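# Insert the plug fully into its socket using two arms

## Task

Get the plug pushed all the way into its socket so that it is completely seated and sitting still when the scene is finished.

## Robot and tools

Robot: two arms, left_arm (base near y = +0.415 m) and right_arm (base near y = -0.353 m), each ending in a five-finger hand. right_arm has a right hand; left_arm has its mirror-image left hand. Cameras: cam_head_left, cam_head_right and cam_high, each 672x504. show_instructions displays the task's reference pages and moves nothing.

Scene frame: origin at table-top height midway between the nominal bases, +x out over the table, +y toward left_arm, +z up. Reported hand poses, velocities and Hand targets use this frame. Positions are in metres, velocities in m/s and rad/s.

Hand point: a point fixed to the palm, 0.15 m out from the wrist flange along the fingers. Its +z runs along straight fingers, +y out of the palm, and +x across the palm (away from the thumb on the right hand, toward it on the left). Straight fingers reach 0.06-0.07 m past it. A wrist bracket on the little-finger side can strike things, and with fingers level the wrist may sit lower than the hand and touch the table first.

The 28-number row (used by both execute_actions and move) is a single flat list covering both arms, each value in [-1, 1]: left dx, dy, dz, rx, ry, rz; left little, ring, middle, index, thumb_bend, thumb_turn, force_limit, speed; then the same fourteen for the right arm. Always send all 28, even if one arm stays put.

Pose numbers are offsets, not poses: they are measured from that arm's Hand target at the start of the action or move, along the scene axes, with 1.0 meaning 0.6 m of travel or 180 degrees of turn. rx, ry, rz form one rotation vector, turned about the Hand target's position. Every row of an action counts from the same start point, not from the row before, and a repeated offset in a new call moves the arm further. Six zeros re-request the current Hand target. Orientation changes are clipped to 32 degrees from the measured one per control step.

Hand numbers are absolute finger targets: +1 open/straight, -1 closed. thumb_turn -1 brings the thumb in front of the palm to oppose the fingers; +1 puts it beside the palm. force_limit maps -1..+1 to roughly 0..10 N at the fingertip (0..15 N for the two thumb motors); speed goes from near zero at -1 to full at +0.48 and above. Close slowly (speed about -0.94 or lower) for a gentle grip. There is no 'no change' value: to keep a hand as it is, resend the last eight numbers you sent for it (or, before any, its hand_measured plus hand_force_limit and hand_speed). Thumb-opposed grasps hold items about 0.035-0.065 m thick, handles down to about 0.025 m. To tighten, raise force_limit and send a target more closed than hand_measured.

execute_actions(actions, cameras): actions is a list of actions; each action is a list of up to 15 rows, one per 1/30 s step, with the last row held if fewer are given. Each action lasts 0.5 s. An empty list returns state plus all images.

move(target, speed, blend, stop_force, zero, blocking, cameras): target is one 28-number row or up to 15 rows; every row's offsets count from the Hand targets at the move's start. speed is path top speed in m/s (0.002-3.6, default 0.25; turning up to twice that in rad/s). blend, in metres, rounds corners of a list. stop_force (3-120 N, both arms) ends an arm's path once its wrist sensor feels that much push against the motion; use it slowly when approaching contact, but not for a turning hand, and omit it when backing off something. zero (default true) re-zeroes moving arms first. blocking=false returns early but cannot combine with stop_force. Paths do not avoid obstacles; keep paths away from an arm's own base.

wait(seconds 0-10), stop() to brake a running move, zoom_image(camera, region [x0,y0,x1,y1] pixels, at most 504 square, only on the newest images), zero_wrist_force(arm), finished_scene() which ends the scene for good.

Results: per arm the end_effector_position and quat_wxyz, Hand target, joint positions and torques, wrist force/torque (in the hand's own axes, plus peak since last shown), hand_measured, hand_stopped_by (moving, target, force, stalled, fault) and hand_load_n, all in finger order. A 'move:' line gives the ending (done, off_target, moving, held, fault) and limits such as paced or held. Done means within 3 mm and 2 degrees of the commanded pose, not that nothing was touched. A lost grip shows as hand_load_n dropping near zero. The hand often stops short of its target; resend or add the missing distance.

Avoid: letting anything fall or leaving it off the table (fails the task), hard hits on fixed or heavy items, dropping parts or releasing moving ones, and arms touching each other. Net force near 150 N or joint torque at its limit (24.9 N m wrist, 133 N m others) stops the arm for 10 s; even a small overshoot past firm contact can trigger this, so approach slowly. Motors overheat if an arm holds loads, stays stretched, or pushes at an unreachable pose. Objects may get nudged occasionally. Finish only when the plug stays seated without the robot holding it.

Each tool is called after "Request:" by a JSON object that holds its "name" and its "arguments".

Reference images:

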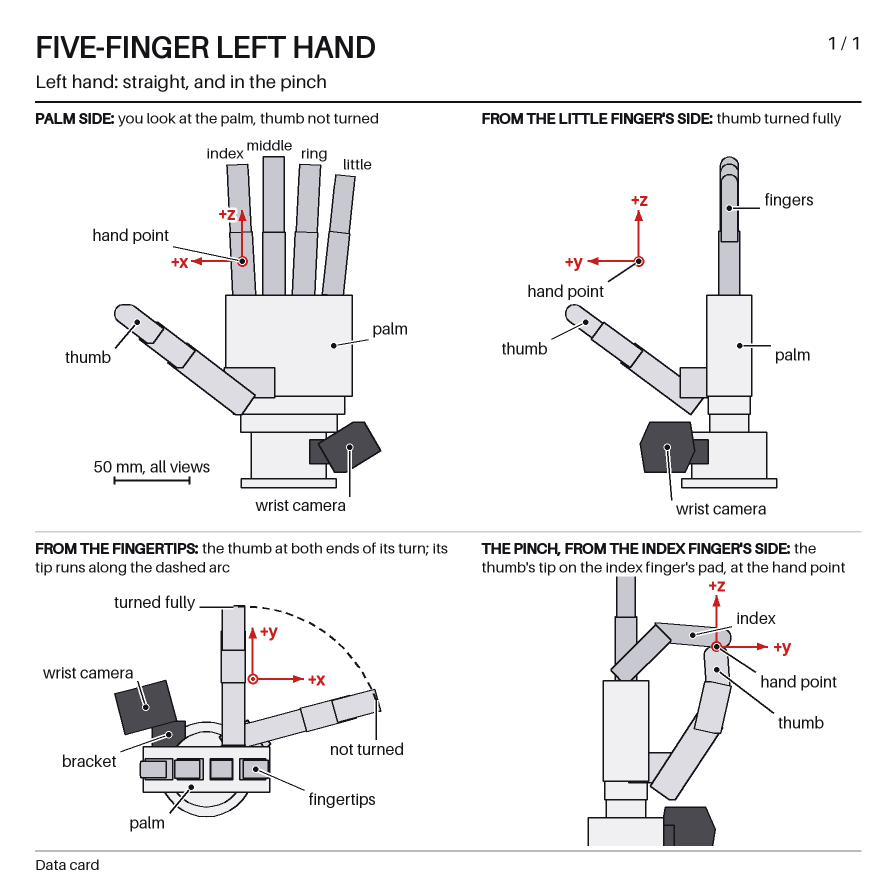

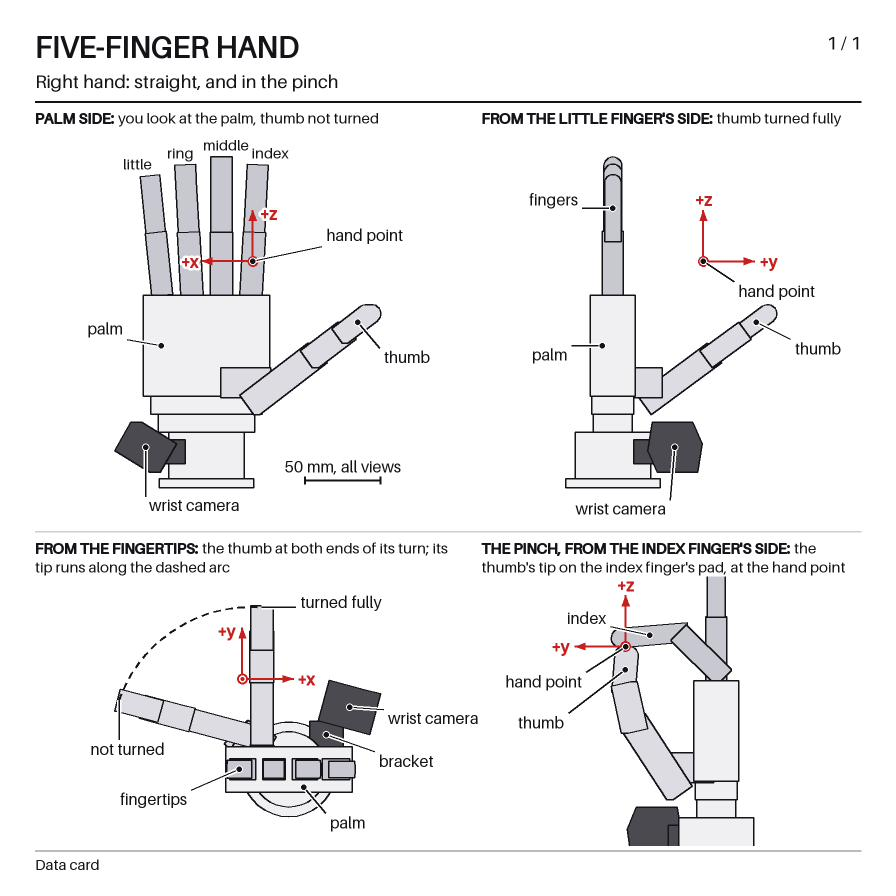

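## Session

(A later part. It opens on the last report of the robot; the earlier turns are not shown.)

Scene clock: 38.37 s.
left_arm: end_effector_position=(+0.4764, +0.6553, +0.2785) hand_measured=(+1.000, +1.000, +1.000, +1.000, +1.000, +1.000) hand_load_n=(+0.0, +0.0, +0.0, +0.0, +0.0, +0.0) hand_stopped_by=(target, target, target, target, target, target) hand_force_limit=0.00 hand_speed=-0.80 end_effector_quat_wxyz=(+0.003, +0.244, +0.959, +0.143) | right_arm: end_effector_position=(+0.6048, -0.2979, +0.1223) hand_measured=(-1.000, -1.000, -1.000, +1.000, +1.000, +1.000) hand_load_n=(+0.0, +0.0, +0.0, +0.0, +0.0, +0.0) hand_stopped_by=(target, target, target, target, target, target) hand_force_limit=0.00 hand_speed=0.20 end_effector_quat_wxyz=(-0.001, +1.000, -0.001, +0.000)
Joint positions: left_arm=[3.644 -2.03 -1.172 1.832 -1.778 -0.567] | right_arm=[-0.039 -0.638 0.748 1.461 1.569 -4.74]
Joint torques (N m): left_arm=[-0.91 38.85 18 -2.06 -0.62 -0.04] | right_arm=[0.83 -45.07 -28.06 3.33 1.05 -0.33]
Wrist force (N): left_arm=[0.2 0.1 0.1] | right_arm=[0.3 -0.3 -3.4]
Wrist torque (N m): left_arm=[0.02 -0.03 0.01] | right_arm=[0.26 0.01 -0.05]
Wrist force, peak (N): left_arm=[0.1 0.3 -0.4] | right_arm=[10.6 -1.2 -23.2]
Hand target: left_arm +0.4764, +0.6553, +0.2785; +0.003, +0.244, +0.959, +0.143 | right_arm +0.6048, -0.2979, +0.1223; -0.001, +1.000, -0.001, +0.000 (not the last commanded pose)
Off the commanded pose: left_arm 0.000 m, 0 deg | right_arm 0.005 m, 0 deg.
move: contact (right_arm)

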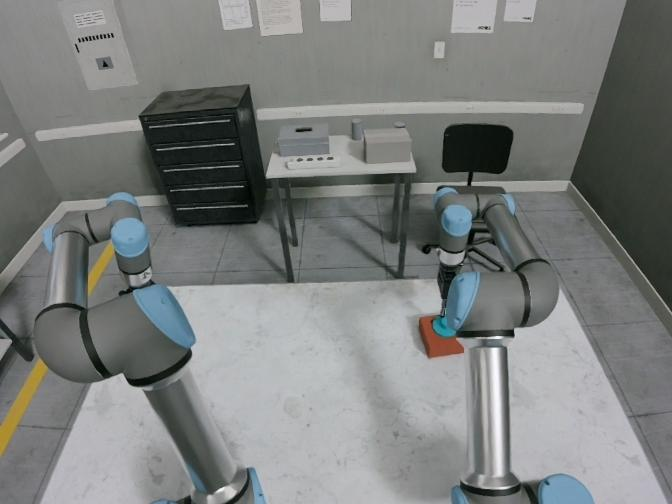

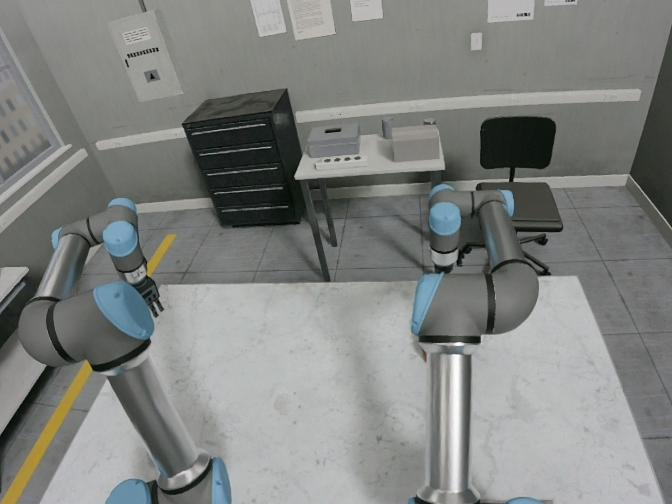

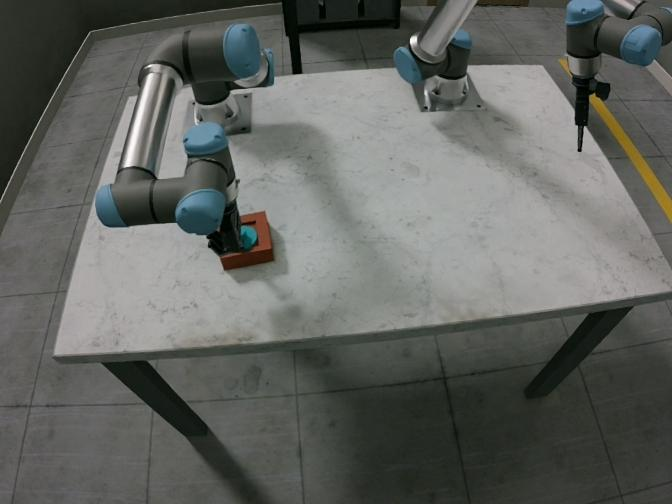

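Request:
{"name": "move", "arguments": {"target": [0,0,0,0,0,0,1,1,1,1,1,1,0,-0.8,-0.025,0,0,0,0,0,-1,-1,-1,1,1,1,0,0.2], "speed": 0.02, "stop_force": 6, "cameras": ["all"]}}

Request:
{"name": "zoom_image", "arguments": {"camera": "cam_head_left", "region": [400, 270, 480, 360]}}

Request:
{"name": "zoom_image", "arguments": {"camera": "cam_high", "region": [200, 200, 280, 280]}}

Scene clock: 41.33 s.
left_arm: end_effector_position=(+0.4764, +0.6553, +0.2785) hand_measured=(+1.000, +1.000, +1.000, +1.000, +1.000, +1.000) hand_load_n=(+0.0, +0.0, +0.0, +0.0, +0.0, +0.0) hand_stopped_by=(target, target, target, target, target, target) hand_force_limit=0.00 hand_speed=-0.80 end_effector_quat_wxyz=(+0.003, +0.244, +0.959, +0.143) | right_arm: end_effector_position=(+0.5898, -0.2979, +0.1223) hand_measured=(-1.000, -1.000, -1.000, +1.000, +1.000, +1.000) hand_load_n=(+0.0, +0.0, +0.0, +0.0, +0.0, +0.0) hand_stopped_by=(target, target, target, target, target, target) hand_force_limit=0.00 hand_speed=0.20 end_effector_quat_wxyz=(-0.001, +1.000, -0.001, +0.000)
Joint positions: left_arm=[3.644 -2.03 -1.172 1.832 -1.778 -0.567] | right_arm=[-0.04 -0.687 0.84 1.418 1.569 -4.74]
Joint torques (N m): left_arm=[-1.06 38.86 18.02 -2.09 -0.65 -0.06] | right_arm=[-6.95 -60.85 -10.23 1.05 2.56 -1.5]
Wrist force (N): left_arm=[0.1 0.3 -0.1] | right_arm=[0.1 -0.3 0.1]
Wrist torque (N m): left_arm=[0.05 -0.01 0.00] | right_arm=[0.03 0.01 0.06]
Wrist force, peak (N): left_arm=[0.4 0.0 -0.3] | right_arm=[2.6 -0.1 -4.1]
Hand target: left_arm +0.4764, +0.6553, +0.2785; +0.003, +0.244, +0.959, +0.143 | right_arm +0.5898, -0.2979, +0.1223; -0.001, +1.000, -0.001, +0.000
Off the commanded pose: left_arm 0.000 m, 0 deg | right_arm 0.000 m, 0 deg.
move: done

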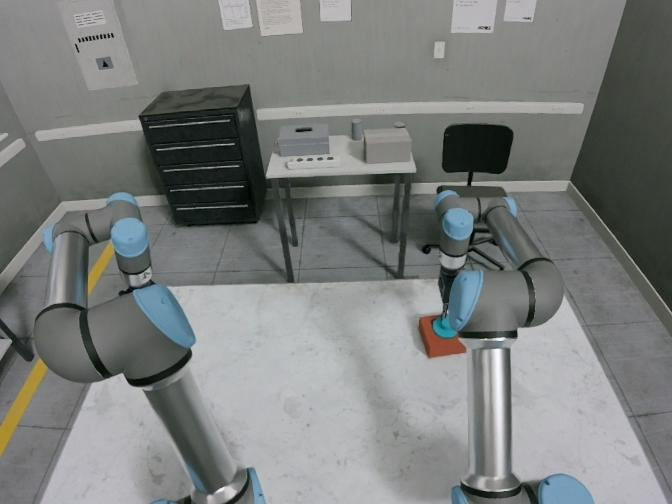

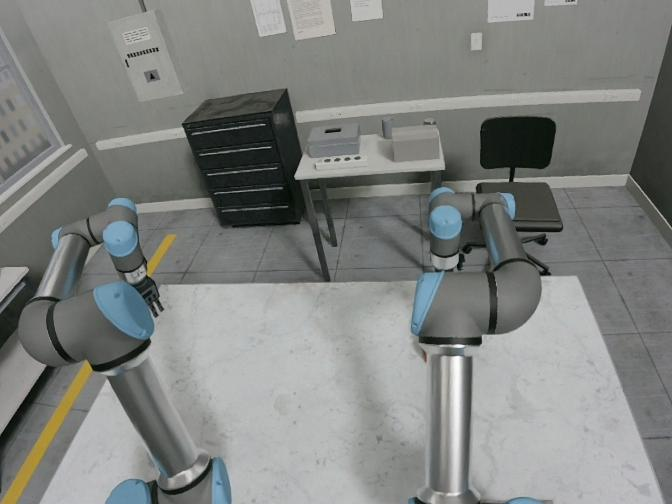

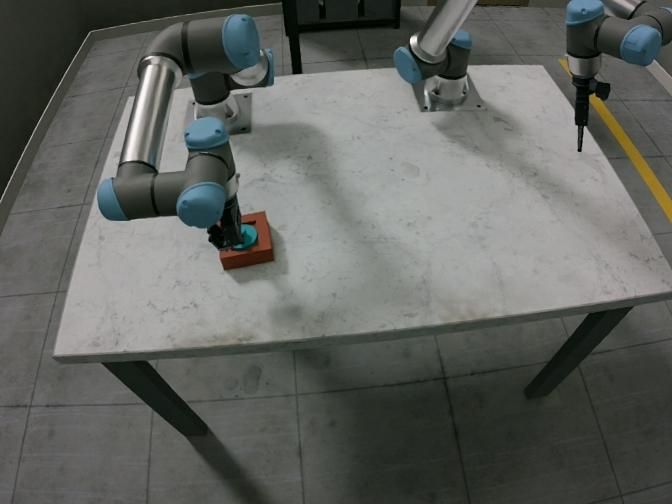

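Scaled by 5.600 from the camera's 672x504 image, which has a finer 960x720 frame.

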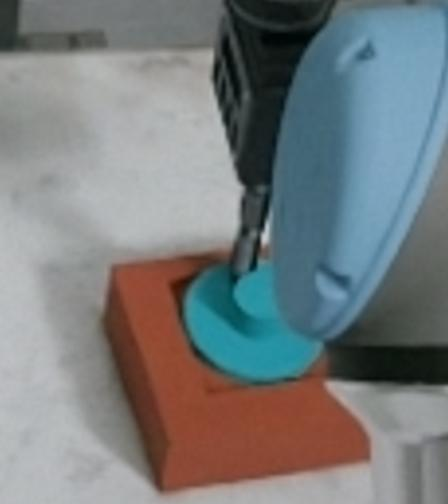

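Scaled by 6.300 from the camera's 672x504 image, which has a finer 960x720 frame.

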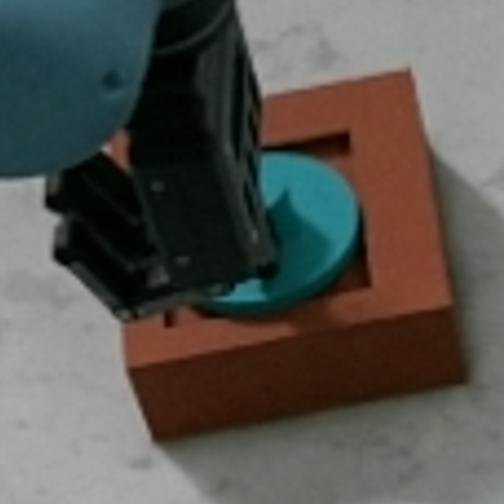

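Request:
{"name": "move", "arguments": {"target": [0,0,0,0,0,0,1,1,1,1,1,1,0,-0.8,0.02,-0.15,0.1,0,0,0,-1,-1,-1,1,1,1,0,0.2], "speed": 0.2, "cameras": ["all"]}}

Request:
{"name": "zoom_image", "arguments": {"camera": "cam_head_left", "region": [400, 290, 480, 370]}}

Request:
{"name": "zoom_image", "arguments": {"camera": "cam_high", "region": [213, 208, 278, 273]}}

Scene clock: 43.87 s.
left_arm: end_effector_position=(+0.4764, +0.6553, +0.2785) hand_measured=(+1.000, +1.000, +1.000, +1.000, +1.000, +1.000) hand_load_n=(+0.0, +0.0, +0.0, +0.0, +0.0, +0.0) hand_stopped_by=(target, target, target, target, target, target) hand_force_limit=0.00 hand_speed=-0.80 end_effector_quat_wxyz=(+0.003, +0.244, +0.959, +0.143) | right_arm: end_effector_position=(+0.6018, -0.3878, +0.1823) hand_measured=(-1.000, -1.000, -1.000, +1.000, +1.000, +1.000) hand_load_n=(+0.0, +0.0, +0.0, +0.0, +0.0, -0.5) hand_stopped_by=(target, target, target, target, target, target) hand_force_limit=0.00 hand_speed=0.20 end_effector_quat_wxyz=(-0.001, +1.000, -0.001, +0.000)
Joint positions: left_arm=[3.644 -2.03 -1.172 1.832 -1.778 -0.567] | right_arm=[-0.183 -0.697 0.704 1.564 1.569 -4.884]
Joint torques (N m): left_arm=[-0.73 38.85 18.33 -2.02 -0.72 -0.12] | right_arm=[-7.06 -46.38 -28.78 3.74 -2.57 -1.28]
Wrist force (N): left_arm=[0.0 -0.1 -0.1] | right_arm=[0.2 -0.4 0.0]
Wrist torque (N m): left_arm=[-0.01 0.01 0.00] | right_arm=[0.03 -0.03 0.12]
Wrist force, peak (N): left_arm=[0.3 0.2 -0.2] | right_arm=[0.1 -1.5 0.8]
Hand target: left_arm +0.4764, +0.6553, +0.2785; +0.003, +0.244, +0.959, +0.143 | right_arm +0.6018, -0.3879, +0.1823; -0.001, +1.000, -0.001, +0.000
Off the commanded pose: left_arm 0.000 m, 0 deg | right_arm 0.000 m, 0 deg.
move: done

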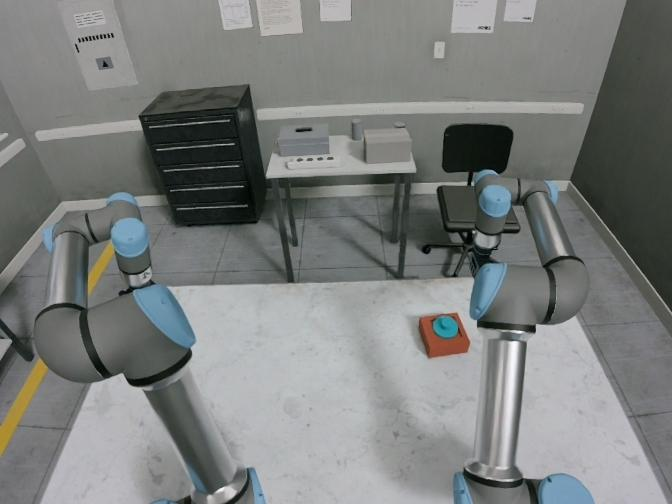

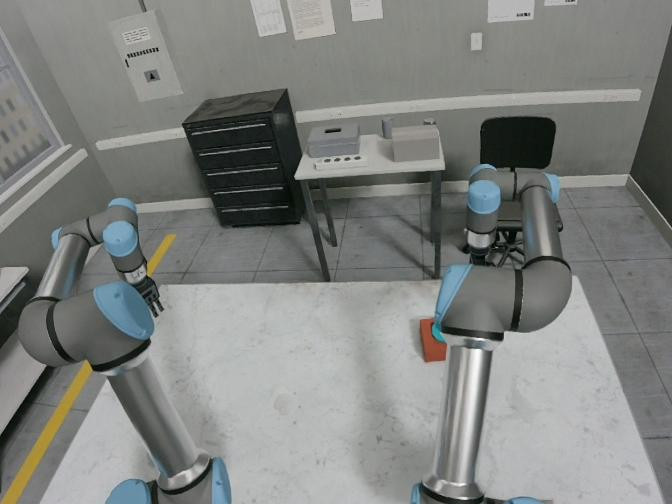

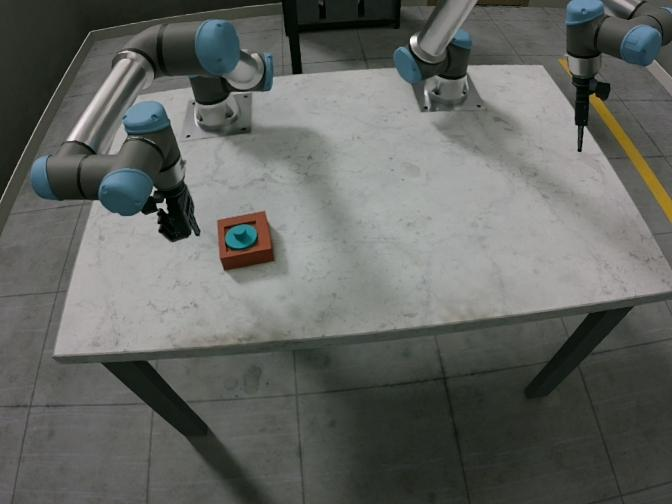

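Scaled by 6.300 from the camera's 672x504 image, which has a finer 960x720 frame.

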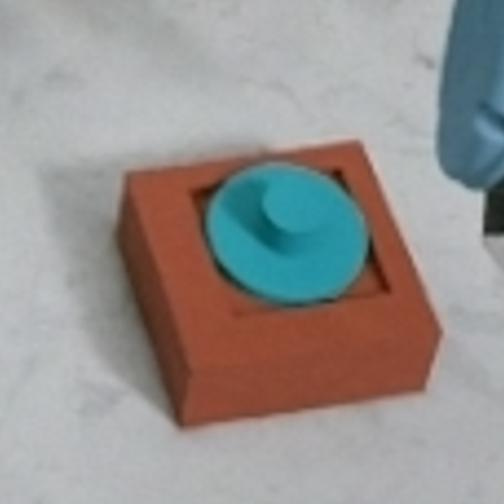

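Scaled by 7.754 from the camera's 672x504 image, which has a finer 960x720 frame.

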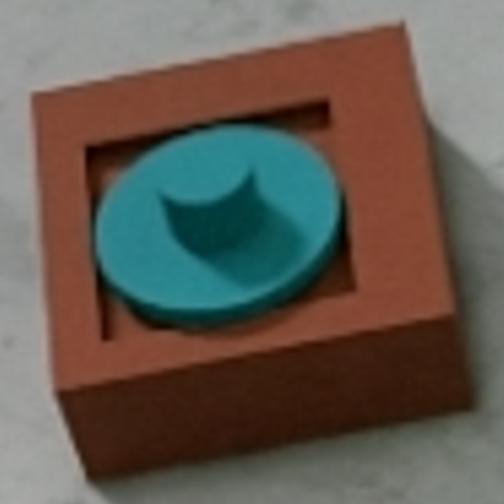

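Request:
{"name": "zoom_image", "arguments": {"camera": "cam_high", "region": [220, 215, 265, 260]}}

Request:
{"name": "zoom_image", "arguments": {"camera": "cam_head_left", "region": [422, 308, 467, 353]}}

Scaled by 11.200 from the camera's 672x504 image, which has a finer 960x720 frame.

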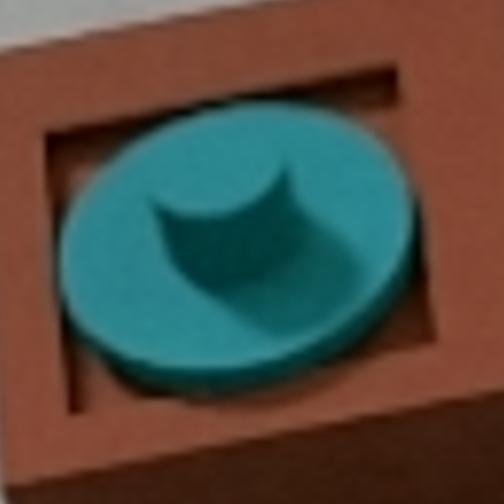

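Scaled by 11.200 from the camera's 672x504 image, which has a finer 960x720 frame.

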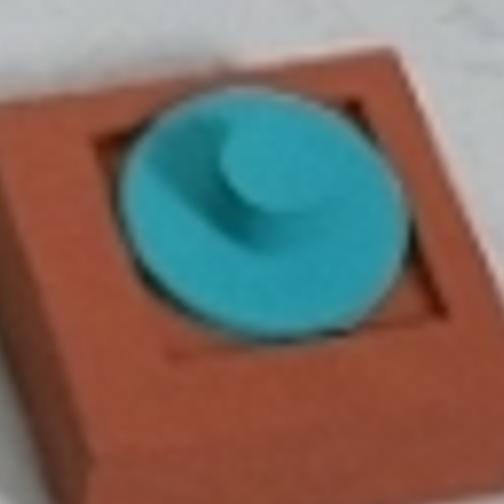

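Request:
{"name": "move", "arguments": {"target": [[0,0,0,0,0,0,1,1,1,1,1,1,0,-0.8,-0.001,0.142,-0.06,0,0,0,-1,-1,-1,1,1,1,0,0.2],[0,0,0,0,0,0,1,1,1,1,1,1,0,-0.8,-0.001,0.142,-0.125,0,0,0,-1,-1,-1,1,1,1,0,0.2]], "speed": [0.15,0.015], "stop_force": 12, "cameras": ["all"]}}

Request:
{"name": "zoom_image", "arguments": {"camera": "cam_head_left", "region": [400, 270, 480, 360]}}

Request:
{"name": "zoom_image", "arguments": {"camera": "cam_high", "region": [200, 200, 280, 280]}}

Scene clock: 53.63 s.
left_arm: end_effector_position=(+0.4764, +0.6553, +0.2785) hand_measured=(+1.000, +1.000, +1.000, +1.000, +1.000, +1.000) hand_load_n=(+0.0, +0.0, +0.0, +0.0, +0.0, +0.0) hand_stopped_by=(target, target, target, target, target, target) hand_force_limit=0.00 hand_speed=-0.80 end_effector_quat_wxyz=(+0.003, +0.244, +0.959, +0.143) | right_arm: end_effector_position=(+0.6012, -0.3027, +0.1213) hand_measured=(-1.000, -1.000, -1.000, +1.000, +1.000, +1.000) hand_load_n=(+0.0, +0.0, +0.0, +0.0, +0.0, +0.0) hand_stopped_by=(target, target, target, target, target, target) hand_force_limit=0.00 hand_speed=0.20 end_effector_quat_wxyz=(-0.001, +1.000, -0.001, +0.000)
Joint positions: left_arm=[3.644 -2.03 -1.172 1.832 -1.778 -0.567] | right_arm=[-0.047 -0.653 0.778 1.445 1.569 -4.748]
Joint torques (N m): left_arm=[-1.29 38.81 18.39 -2.1 -0.72 -0.16] | right_arm=[10.67 -51.87 -24.85 2.12 2.77 1.18]
Wrist force (N): left_arm=[0.0 0.2 -0.1] | right_arm=[0.5 -0.2 -12.8]
Wrist torque (N m): left_arm=[0.03 0.00 0.00] | right_arm=[0.81 -0.01 -0.04]
Wrist force, peak (N): left_arm=[0.1 0.4 -0.2] | right_arm=[2.3 -0.1 -22.8]
Hand target: left_arm +0.4764, +0.6553, +0.2785; +0.003, +0.244, +0.959, +0.143 | right_arm +0.6012, -0.3027, +0.1213; -0.001, +1.000, -0.001, +0.000 (not the last commanded pose)
Off the commanded pose: left_arm 0.000 m, 0 deg | right_arm 0.014 m, 0 deg.
move: contact (right_arm); path passed 1 of 2 targets

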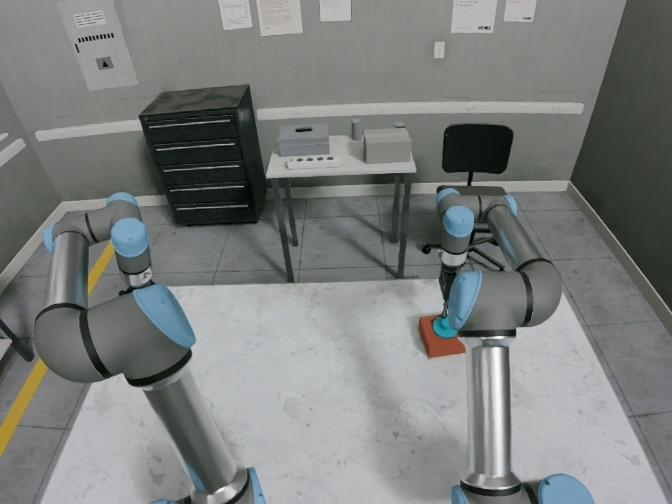

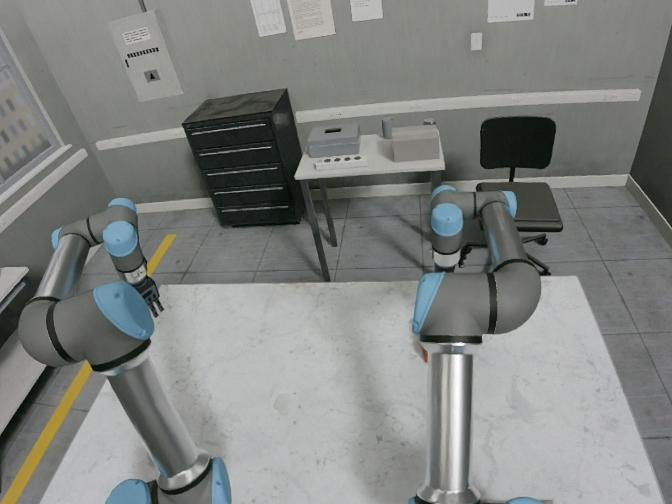

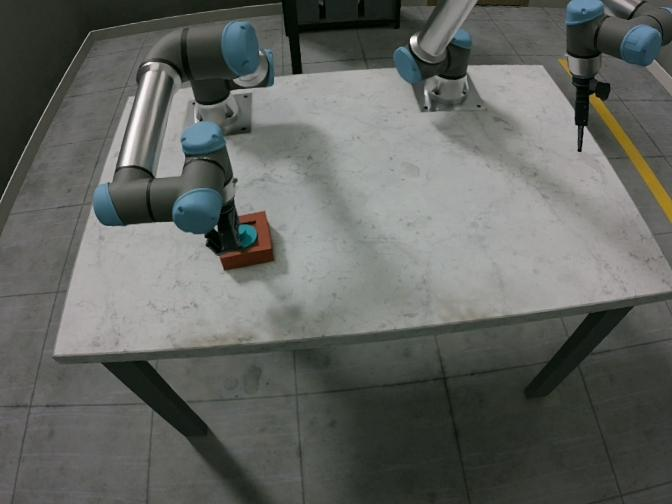

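Scaled by 5.600 from the camera's 672x504 image, which has a finer 960x720 frame.

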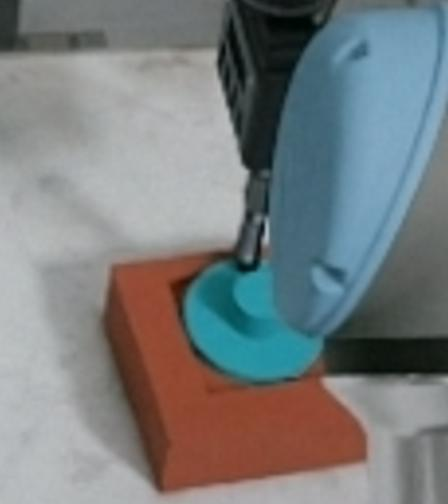

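Scaled by 6.300 from the camera's 672x504 image, which has a finer 960x720 frame.

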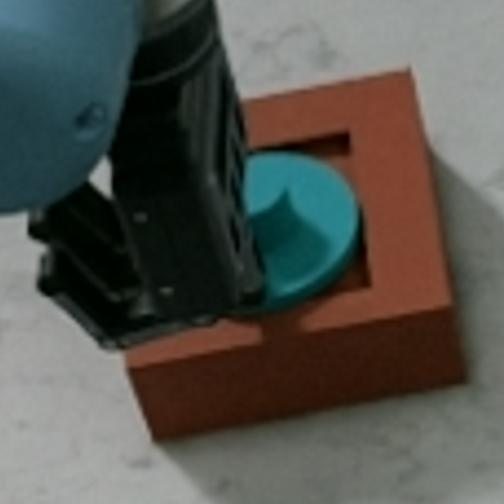

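Request:
{"name": "move", "arguments": {"target": [0,0,0,0,0,0,1,1,1,1,1,1,0,-0.8,-0.03,0,0,0,0,0,-1,-1,-1,1,1,1,0,0.2], "speed": 0.02, "stop_force": 10, "cameras": ["all"]}}

Request:
{"name": "zoom_image", "arguments": {"camera": "cam_head_left", "region": [400, 270, 480, 360]}}

Request:
{"name": "zoom_image", "arguments": {"camera": "cam_high", "region": [200, 200, 280, 280]}}

Scene clock: 57.07 s.
left_arm: end_effector_position=(+0.4764, +0.6553, +0.2785) hand_measured=(+1.000, +1.000, +1.000, +1.000, +1.000, +1.000) hand_load_n=(+0.0, +0.0, +0.0, +0.0, -0.5, +0.0) hand_stopped_by=(target, target, target, target, target, target) hand_force_limit=0.00 hand_speed=-0.80 end_effector_quat_wxyz=(+0.003, +0.244, +0.959, +0.143) | right_arm: end_effector_position=(+0.5846, -0.3027, +0.1213) hand_measured=(-1.000, -1.000, -1.000, +1.000, +1.000, +1.000) hand_load_n=(+0.0, +0.0, +0.0, +0.5, +0.0, +0.0) hand_stopped_by=(target, target, target, target, target, target) hand_force_limit=0.00 hand_speed=0.20 end_effector_quat_wxyz=(-0.001, +1.000, -0.001, +0.000)
Joint positions: left_arm=[3.644 -2.03 -1.172 1.832 -1.778 -0.567] | right_arm=[-0.048 -0.705 0.876 1.401 1.569 -4.749]
Joint torques (N m): left_arm=[-0.82 38.95 17.59 -2.01 -0.76 -0.08] | right_arm=[3.79 -42.81 -24.11 6.17 2.76 0.56]
Wrist force (N): left_arm=[0.1 0.1 -0.1] | right_arm=[9.1 -1.6 -1.8]
Wrist torque (N m): left_arm=[0.02 -0.02 0.01] | right_arm=[0.13 0.48 0.62]
Wrist force, peak (N): left_arm=[0.3 0.3 -0.3] | right_arm=[18.1 -2.3 -4.9]
Hand target: left_arm +0.4764, +0.6553, +0.2785; +0.003, +0.244, +0.959, +0.143 | right_arm +0.5846, -0.3027, +0.1213; -0.001, +1.000, -0.001, +0.000 (not the last commanded pose)
Off the commanded pose: left_arm 0.000 m, 0 deg | right_arm 0.001 m, 0 deg.
move: contact (right_arm)

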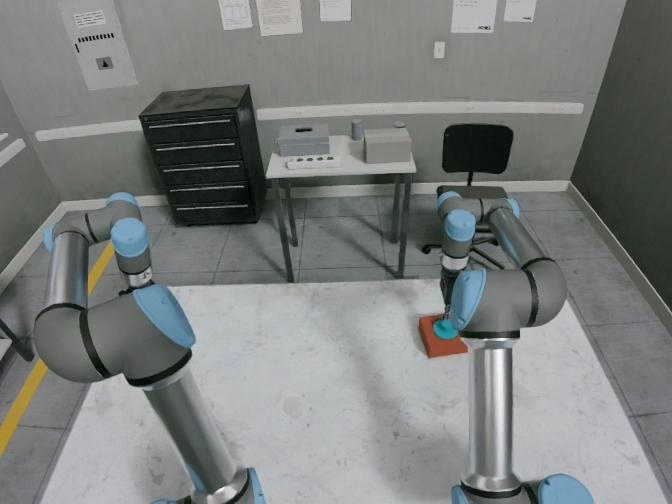

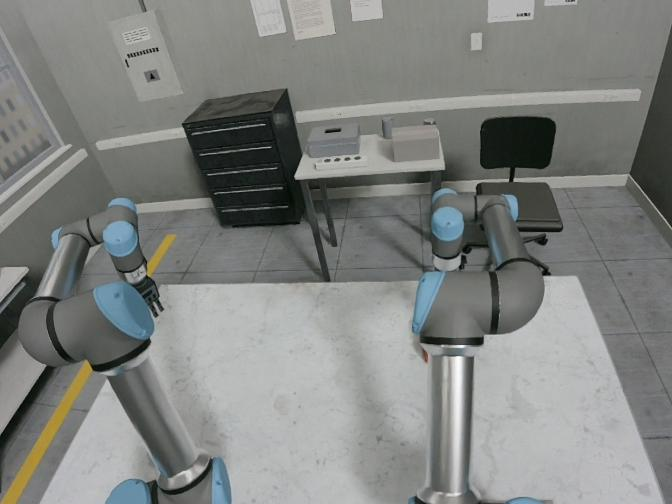

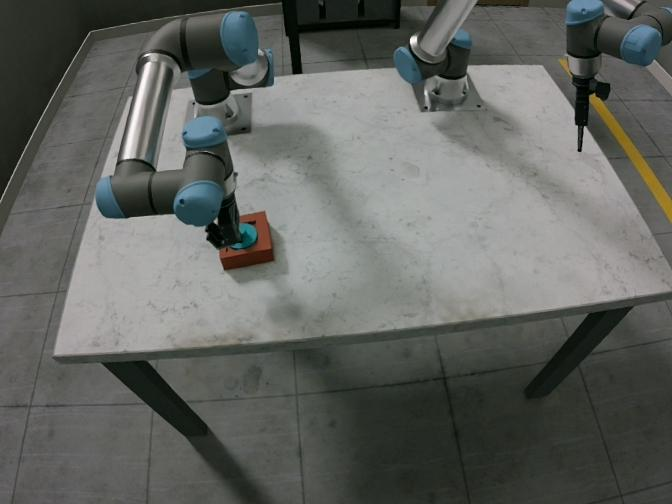

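Scaled by 5.600 from the camera's 672x504 image, which has a finer 960x720 frame.

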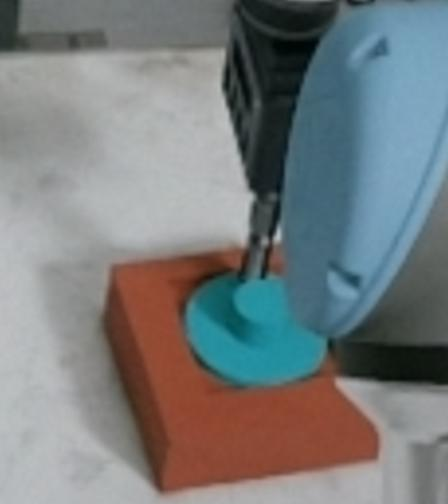

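Scaled by 6.300 from the camera's 672x504 image, which has a finer 960x720 frame.

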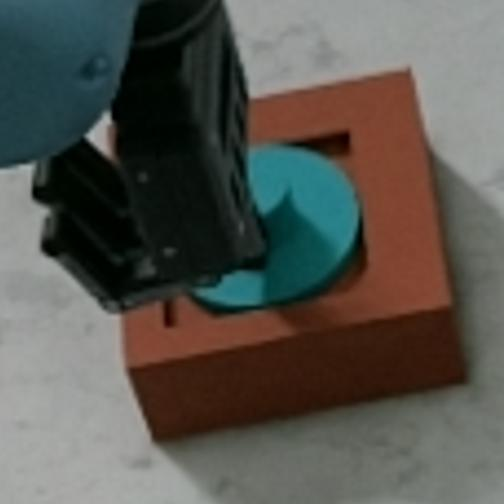

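Request:
{"name": "move", "arguments": {"target": [[0,0,0,0,0,0,1,1,1,1,1,1,0,-0.8,0.005,0,0,0,0,0,-1,-1,-1,1,1,1,0,0.2],[0,0,0,0,0,0,1,1,1,1,1,1,0,-0.8,0.025,-0.15,0.1,0,0,0,-1,-1,-1,1,1,1,0,0.2]], "speed": [0.05,0.2], "cameras": ["all"]}}

Request:
{"name": "zoom_image", "arguments": {"camera": "cam_head_left", "region": [422, 308, 467, 353]}}

Request:
{"name": "zoom_image", "arguments": {"camera": "cam_high", "region": [220, 215, 265, 260]}}

Scene clock: 59.87 s.
left_arm: end_effector_position=(+0.4764, +0.6553, +0.2785) hand_measured=(+1.000, +1.000, +1.000, +1.000, +1.000, +1.000) hand_load_n=(+0.0, +0.0, +0.0, +0.0, +0.0, +0.0) hand_stopped_by=(target, target, target, target, target, target) hand_force_limit=0.00 hand_speed=-0.80 end_effector_quat_wxyz=(+0.003, +0.244, +0.959, +0.143) | right_arm: end_effector_position=(+0.5996, -0.3926, +0.1813) hand_measured=(-1.000, -1.000, -1.000, +1.000, +1.000, +1.000) hand_load_n=(+0.0, +0.0, -0.5, +0.0, +0.0, +0.0) hand_stopped_by=(target, target, target, target, target, target) hand_force_limit=0.00 hand_speed=0.20 end_effector_quat_wxyz=(-0.001, +1.000, -0.001, +0.000)
Joint positions: left_arm=[3.644 -2.03 -1.172 1.832 -1.778 -0.567] | right_arm=[-0.191 -0.705 0.722 1.555 1.569 -4.892]
Joint torques (N m): left_arm=[-1.18 38.83 17.66 -1.98 -0.8 -0.07] | right_arm=[-7.62 -45.88 -27.82 3.87 -2.45 -1.37]
Wrist force (N): left_arm=[0.1 0.0 0.0] | right_arm=[0.2 -0.3 0.5]
Wrist torque (N m): left_arm=[0.00 -0.01 0.01] | right_arm=[0.02 -0.05 0.12]
Wrist force, peak (N): left_arm=[0.0 0.3 -0.3] | right_arm=[9.7 -1.3 -2.4]
Hand target: left_arm +0.4764, +0.6553, +0.2785; +0.003, +0.244, +0.959, +0.143 | right_arm +0.5996, -0.3927, +0.1813; -0.001, +1.000, -0.001, +0.000
Off the commanded pose: left_arm 0.000 m, 0 deg | right_arm 0.000 m, 0 deg.
move: done

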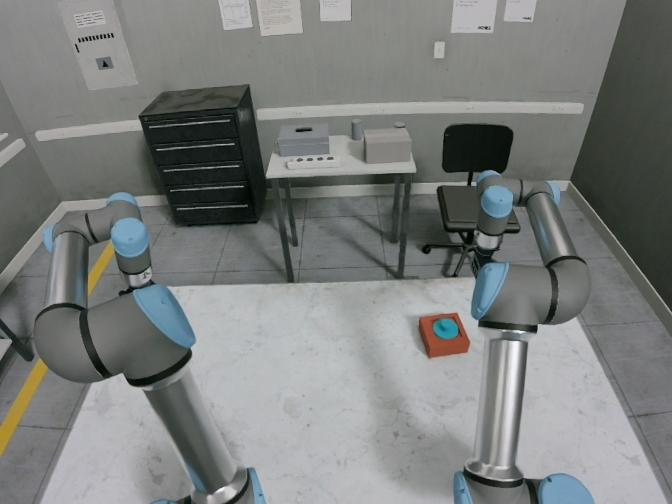

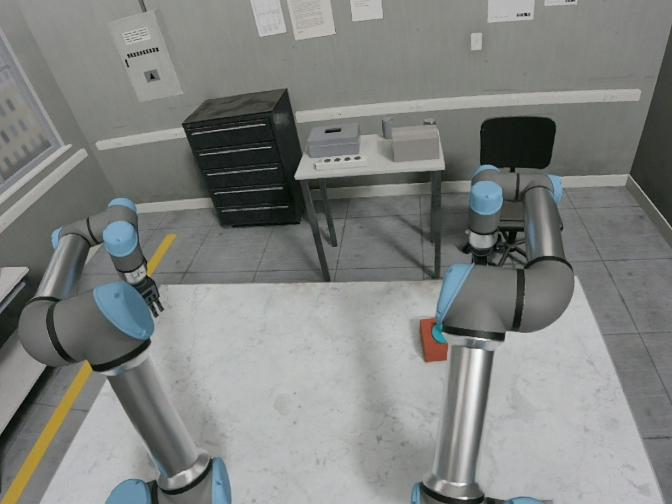

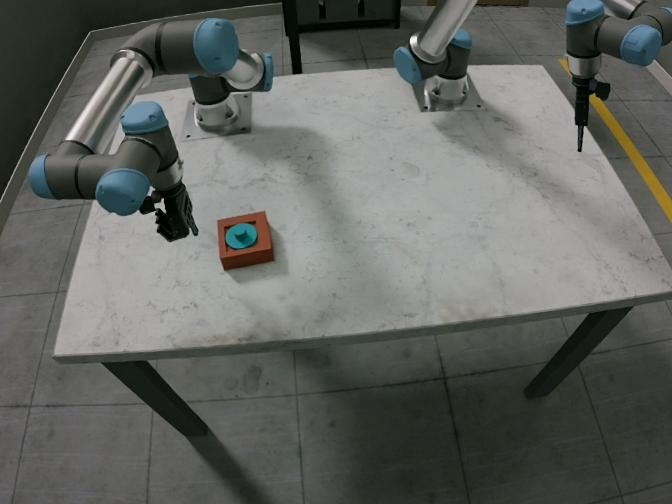

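Scaled by 11.200 from the camera's 672x504 image, which has a finer 960x720 frame.

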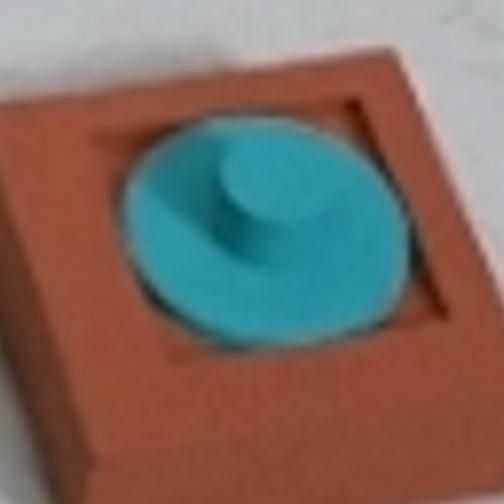

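Scaled by 11.200 from the camera's 672x504 image, which has a finer 960x720 frame.

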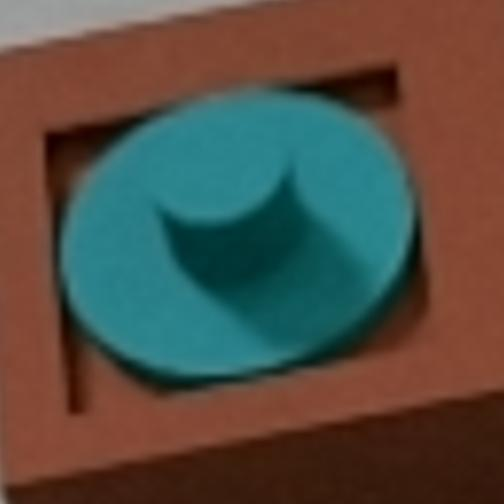

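Request:
{"name": "move", "arguments": {"target": [[0,0,0,0,0,0,1,1,1,1,1,1,0,-0.8,-0.054,0.152,-0.04,0,0,0,-1,-1,-1,1,1,1,0,0.2],[0,0,0,0,0,0,1,1,1,1,1,1,0,-0.8,-0.054,0.152,-0.1,0,0,0,-1,-1,-1,1,1,1,0,0.2]], "speed": [0.15,0.015], "stop_force": 15, "cameras": ["all"]}}

Request:
{"name": "zoom_image", "arguments": {"camera": "cam_head_left", "region": [400, 270, 480, 360]}}

Request:
{"name": "zoom_image", "arguments": {"camera": "cam_high", "region": [200, 200, 280, 280]}}

Scene clock: 65.37 s.
left_arm: end_effector_position=(+0.4764, +0.6553, +0.2785) hand_measured=(+1.000, +1.000, +1.000, +1.000, +1.000, +1.000) hand_load_n=(+0.0, +0.0, +0.0, +0.0, +0.0, +0.0) hand_stopped_by=(target, target, target, target, target, target) hand_force_limit=0.00 hand_speed=-0.80 end_effector_quat_wxyz=(+0.003, +0.244, +0.959, +0.143) | right_arm: end_effector_position=(+0.5672, -0.3015, +0.1362) hand_measured=(-1.000, -1.000, -1.000, +1.000, +1.000, +1.000) hand_load_n=(+0.0, +0.0, +0.0, +0.0, +0.0, +0.0) hand_stopped_by=(target, target, target, target, target, target) hand_force_limit=0.00 hand_speed=0.20 end_effector_quat_wxyz=(-0.001, +1.000, -0.001, +0.000)
Joint positions: left_arm=[3.644 -2.03 -1.172 1.832 -1.778 -0.567] | right_arm=[-0.047 -0.764 0.943 1.391 1.569 -4.748]
Joint torques (N m): left_arm=[-0.89 38.8 17.33 -2.02 -0.77 -0.19] | right_arm=[9.64 -48.66 -23.46 2.09 2.86 1.16]
Wrist force (N): left_arm=[0.0 0.1 -0.2] | right_arm=[0.9 -0.4 -14.7]
Wrist torque (N m): left_arm=[0.03 0.00 0.00] | right_arm=[0.88 -0.01 -0.03]
Wrist force, peak (N): left_arm=[0.2 0.4 -0.2] | right_arm=[3.3 -0.5 -27.8]
Hand target: left_arm +0.4764, +0.6553, +0.2785; +0.003, +0.244, +0.959, +0.143 | right_arm +0.5672, -0.3015, +0.1362; -0.001, +1.000, -0.001, +0.000 (not the last commanded pose)
Off the commanded pose: left_arm 0.000 m, 0 deg | right_arm 0.015 m, 0 deg.
move: contact (right_arm); path passed 1 of 2 targets

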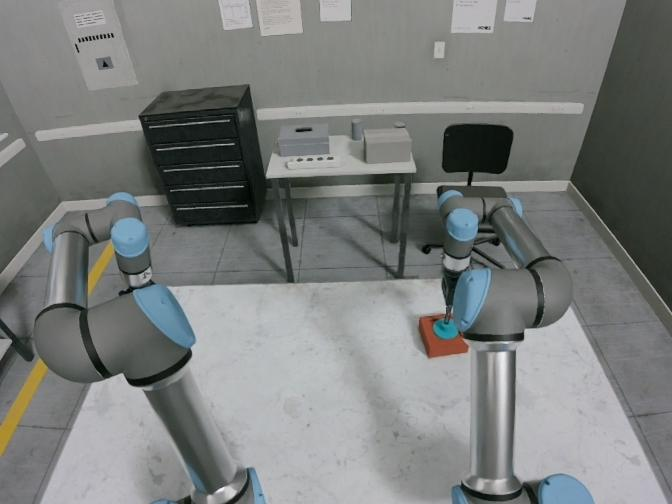

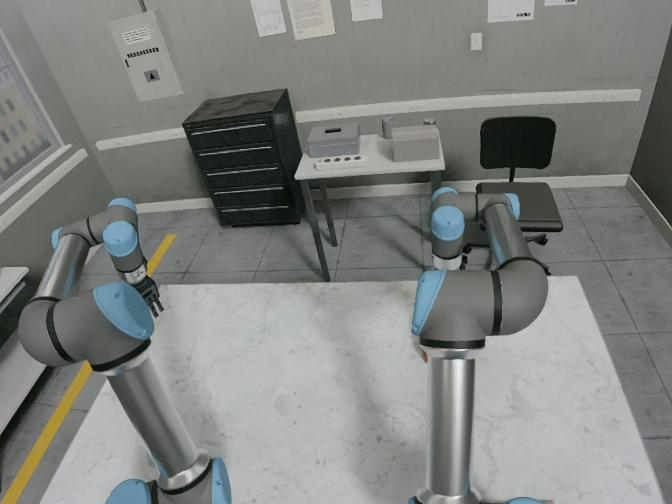

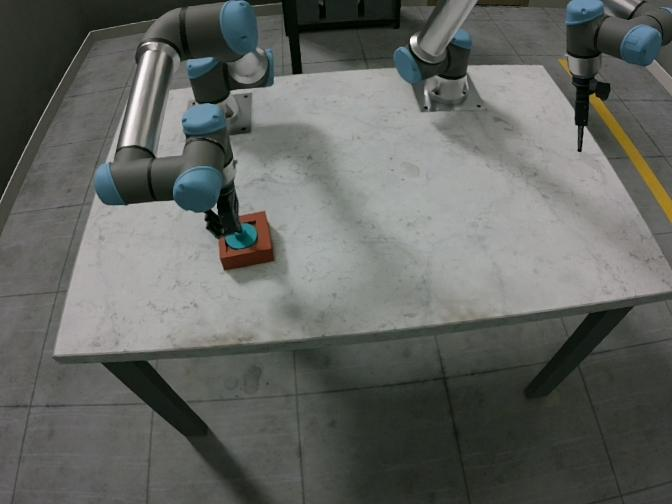

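Scaled by 5.600 from the camera's 672x504 image, which has a finer 960x720 frame.

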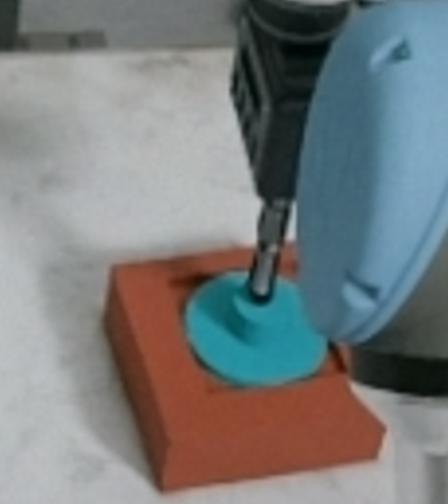

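Scaled by 6.300 from the camera's 672x504 image, which has a finer 960x720 frame.

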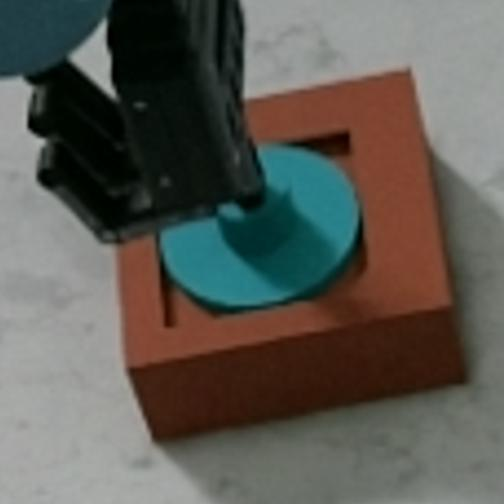

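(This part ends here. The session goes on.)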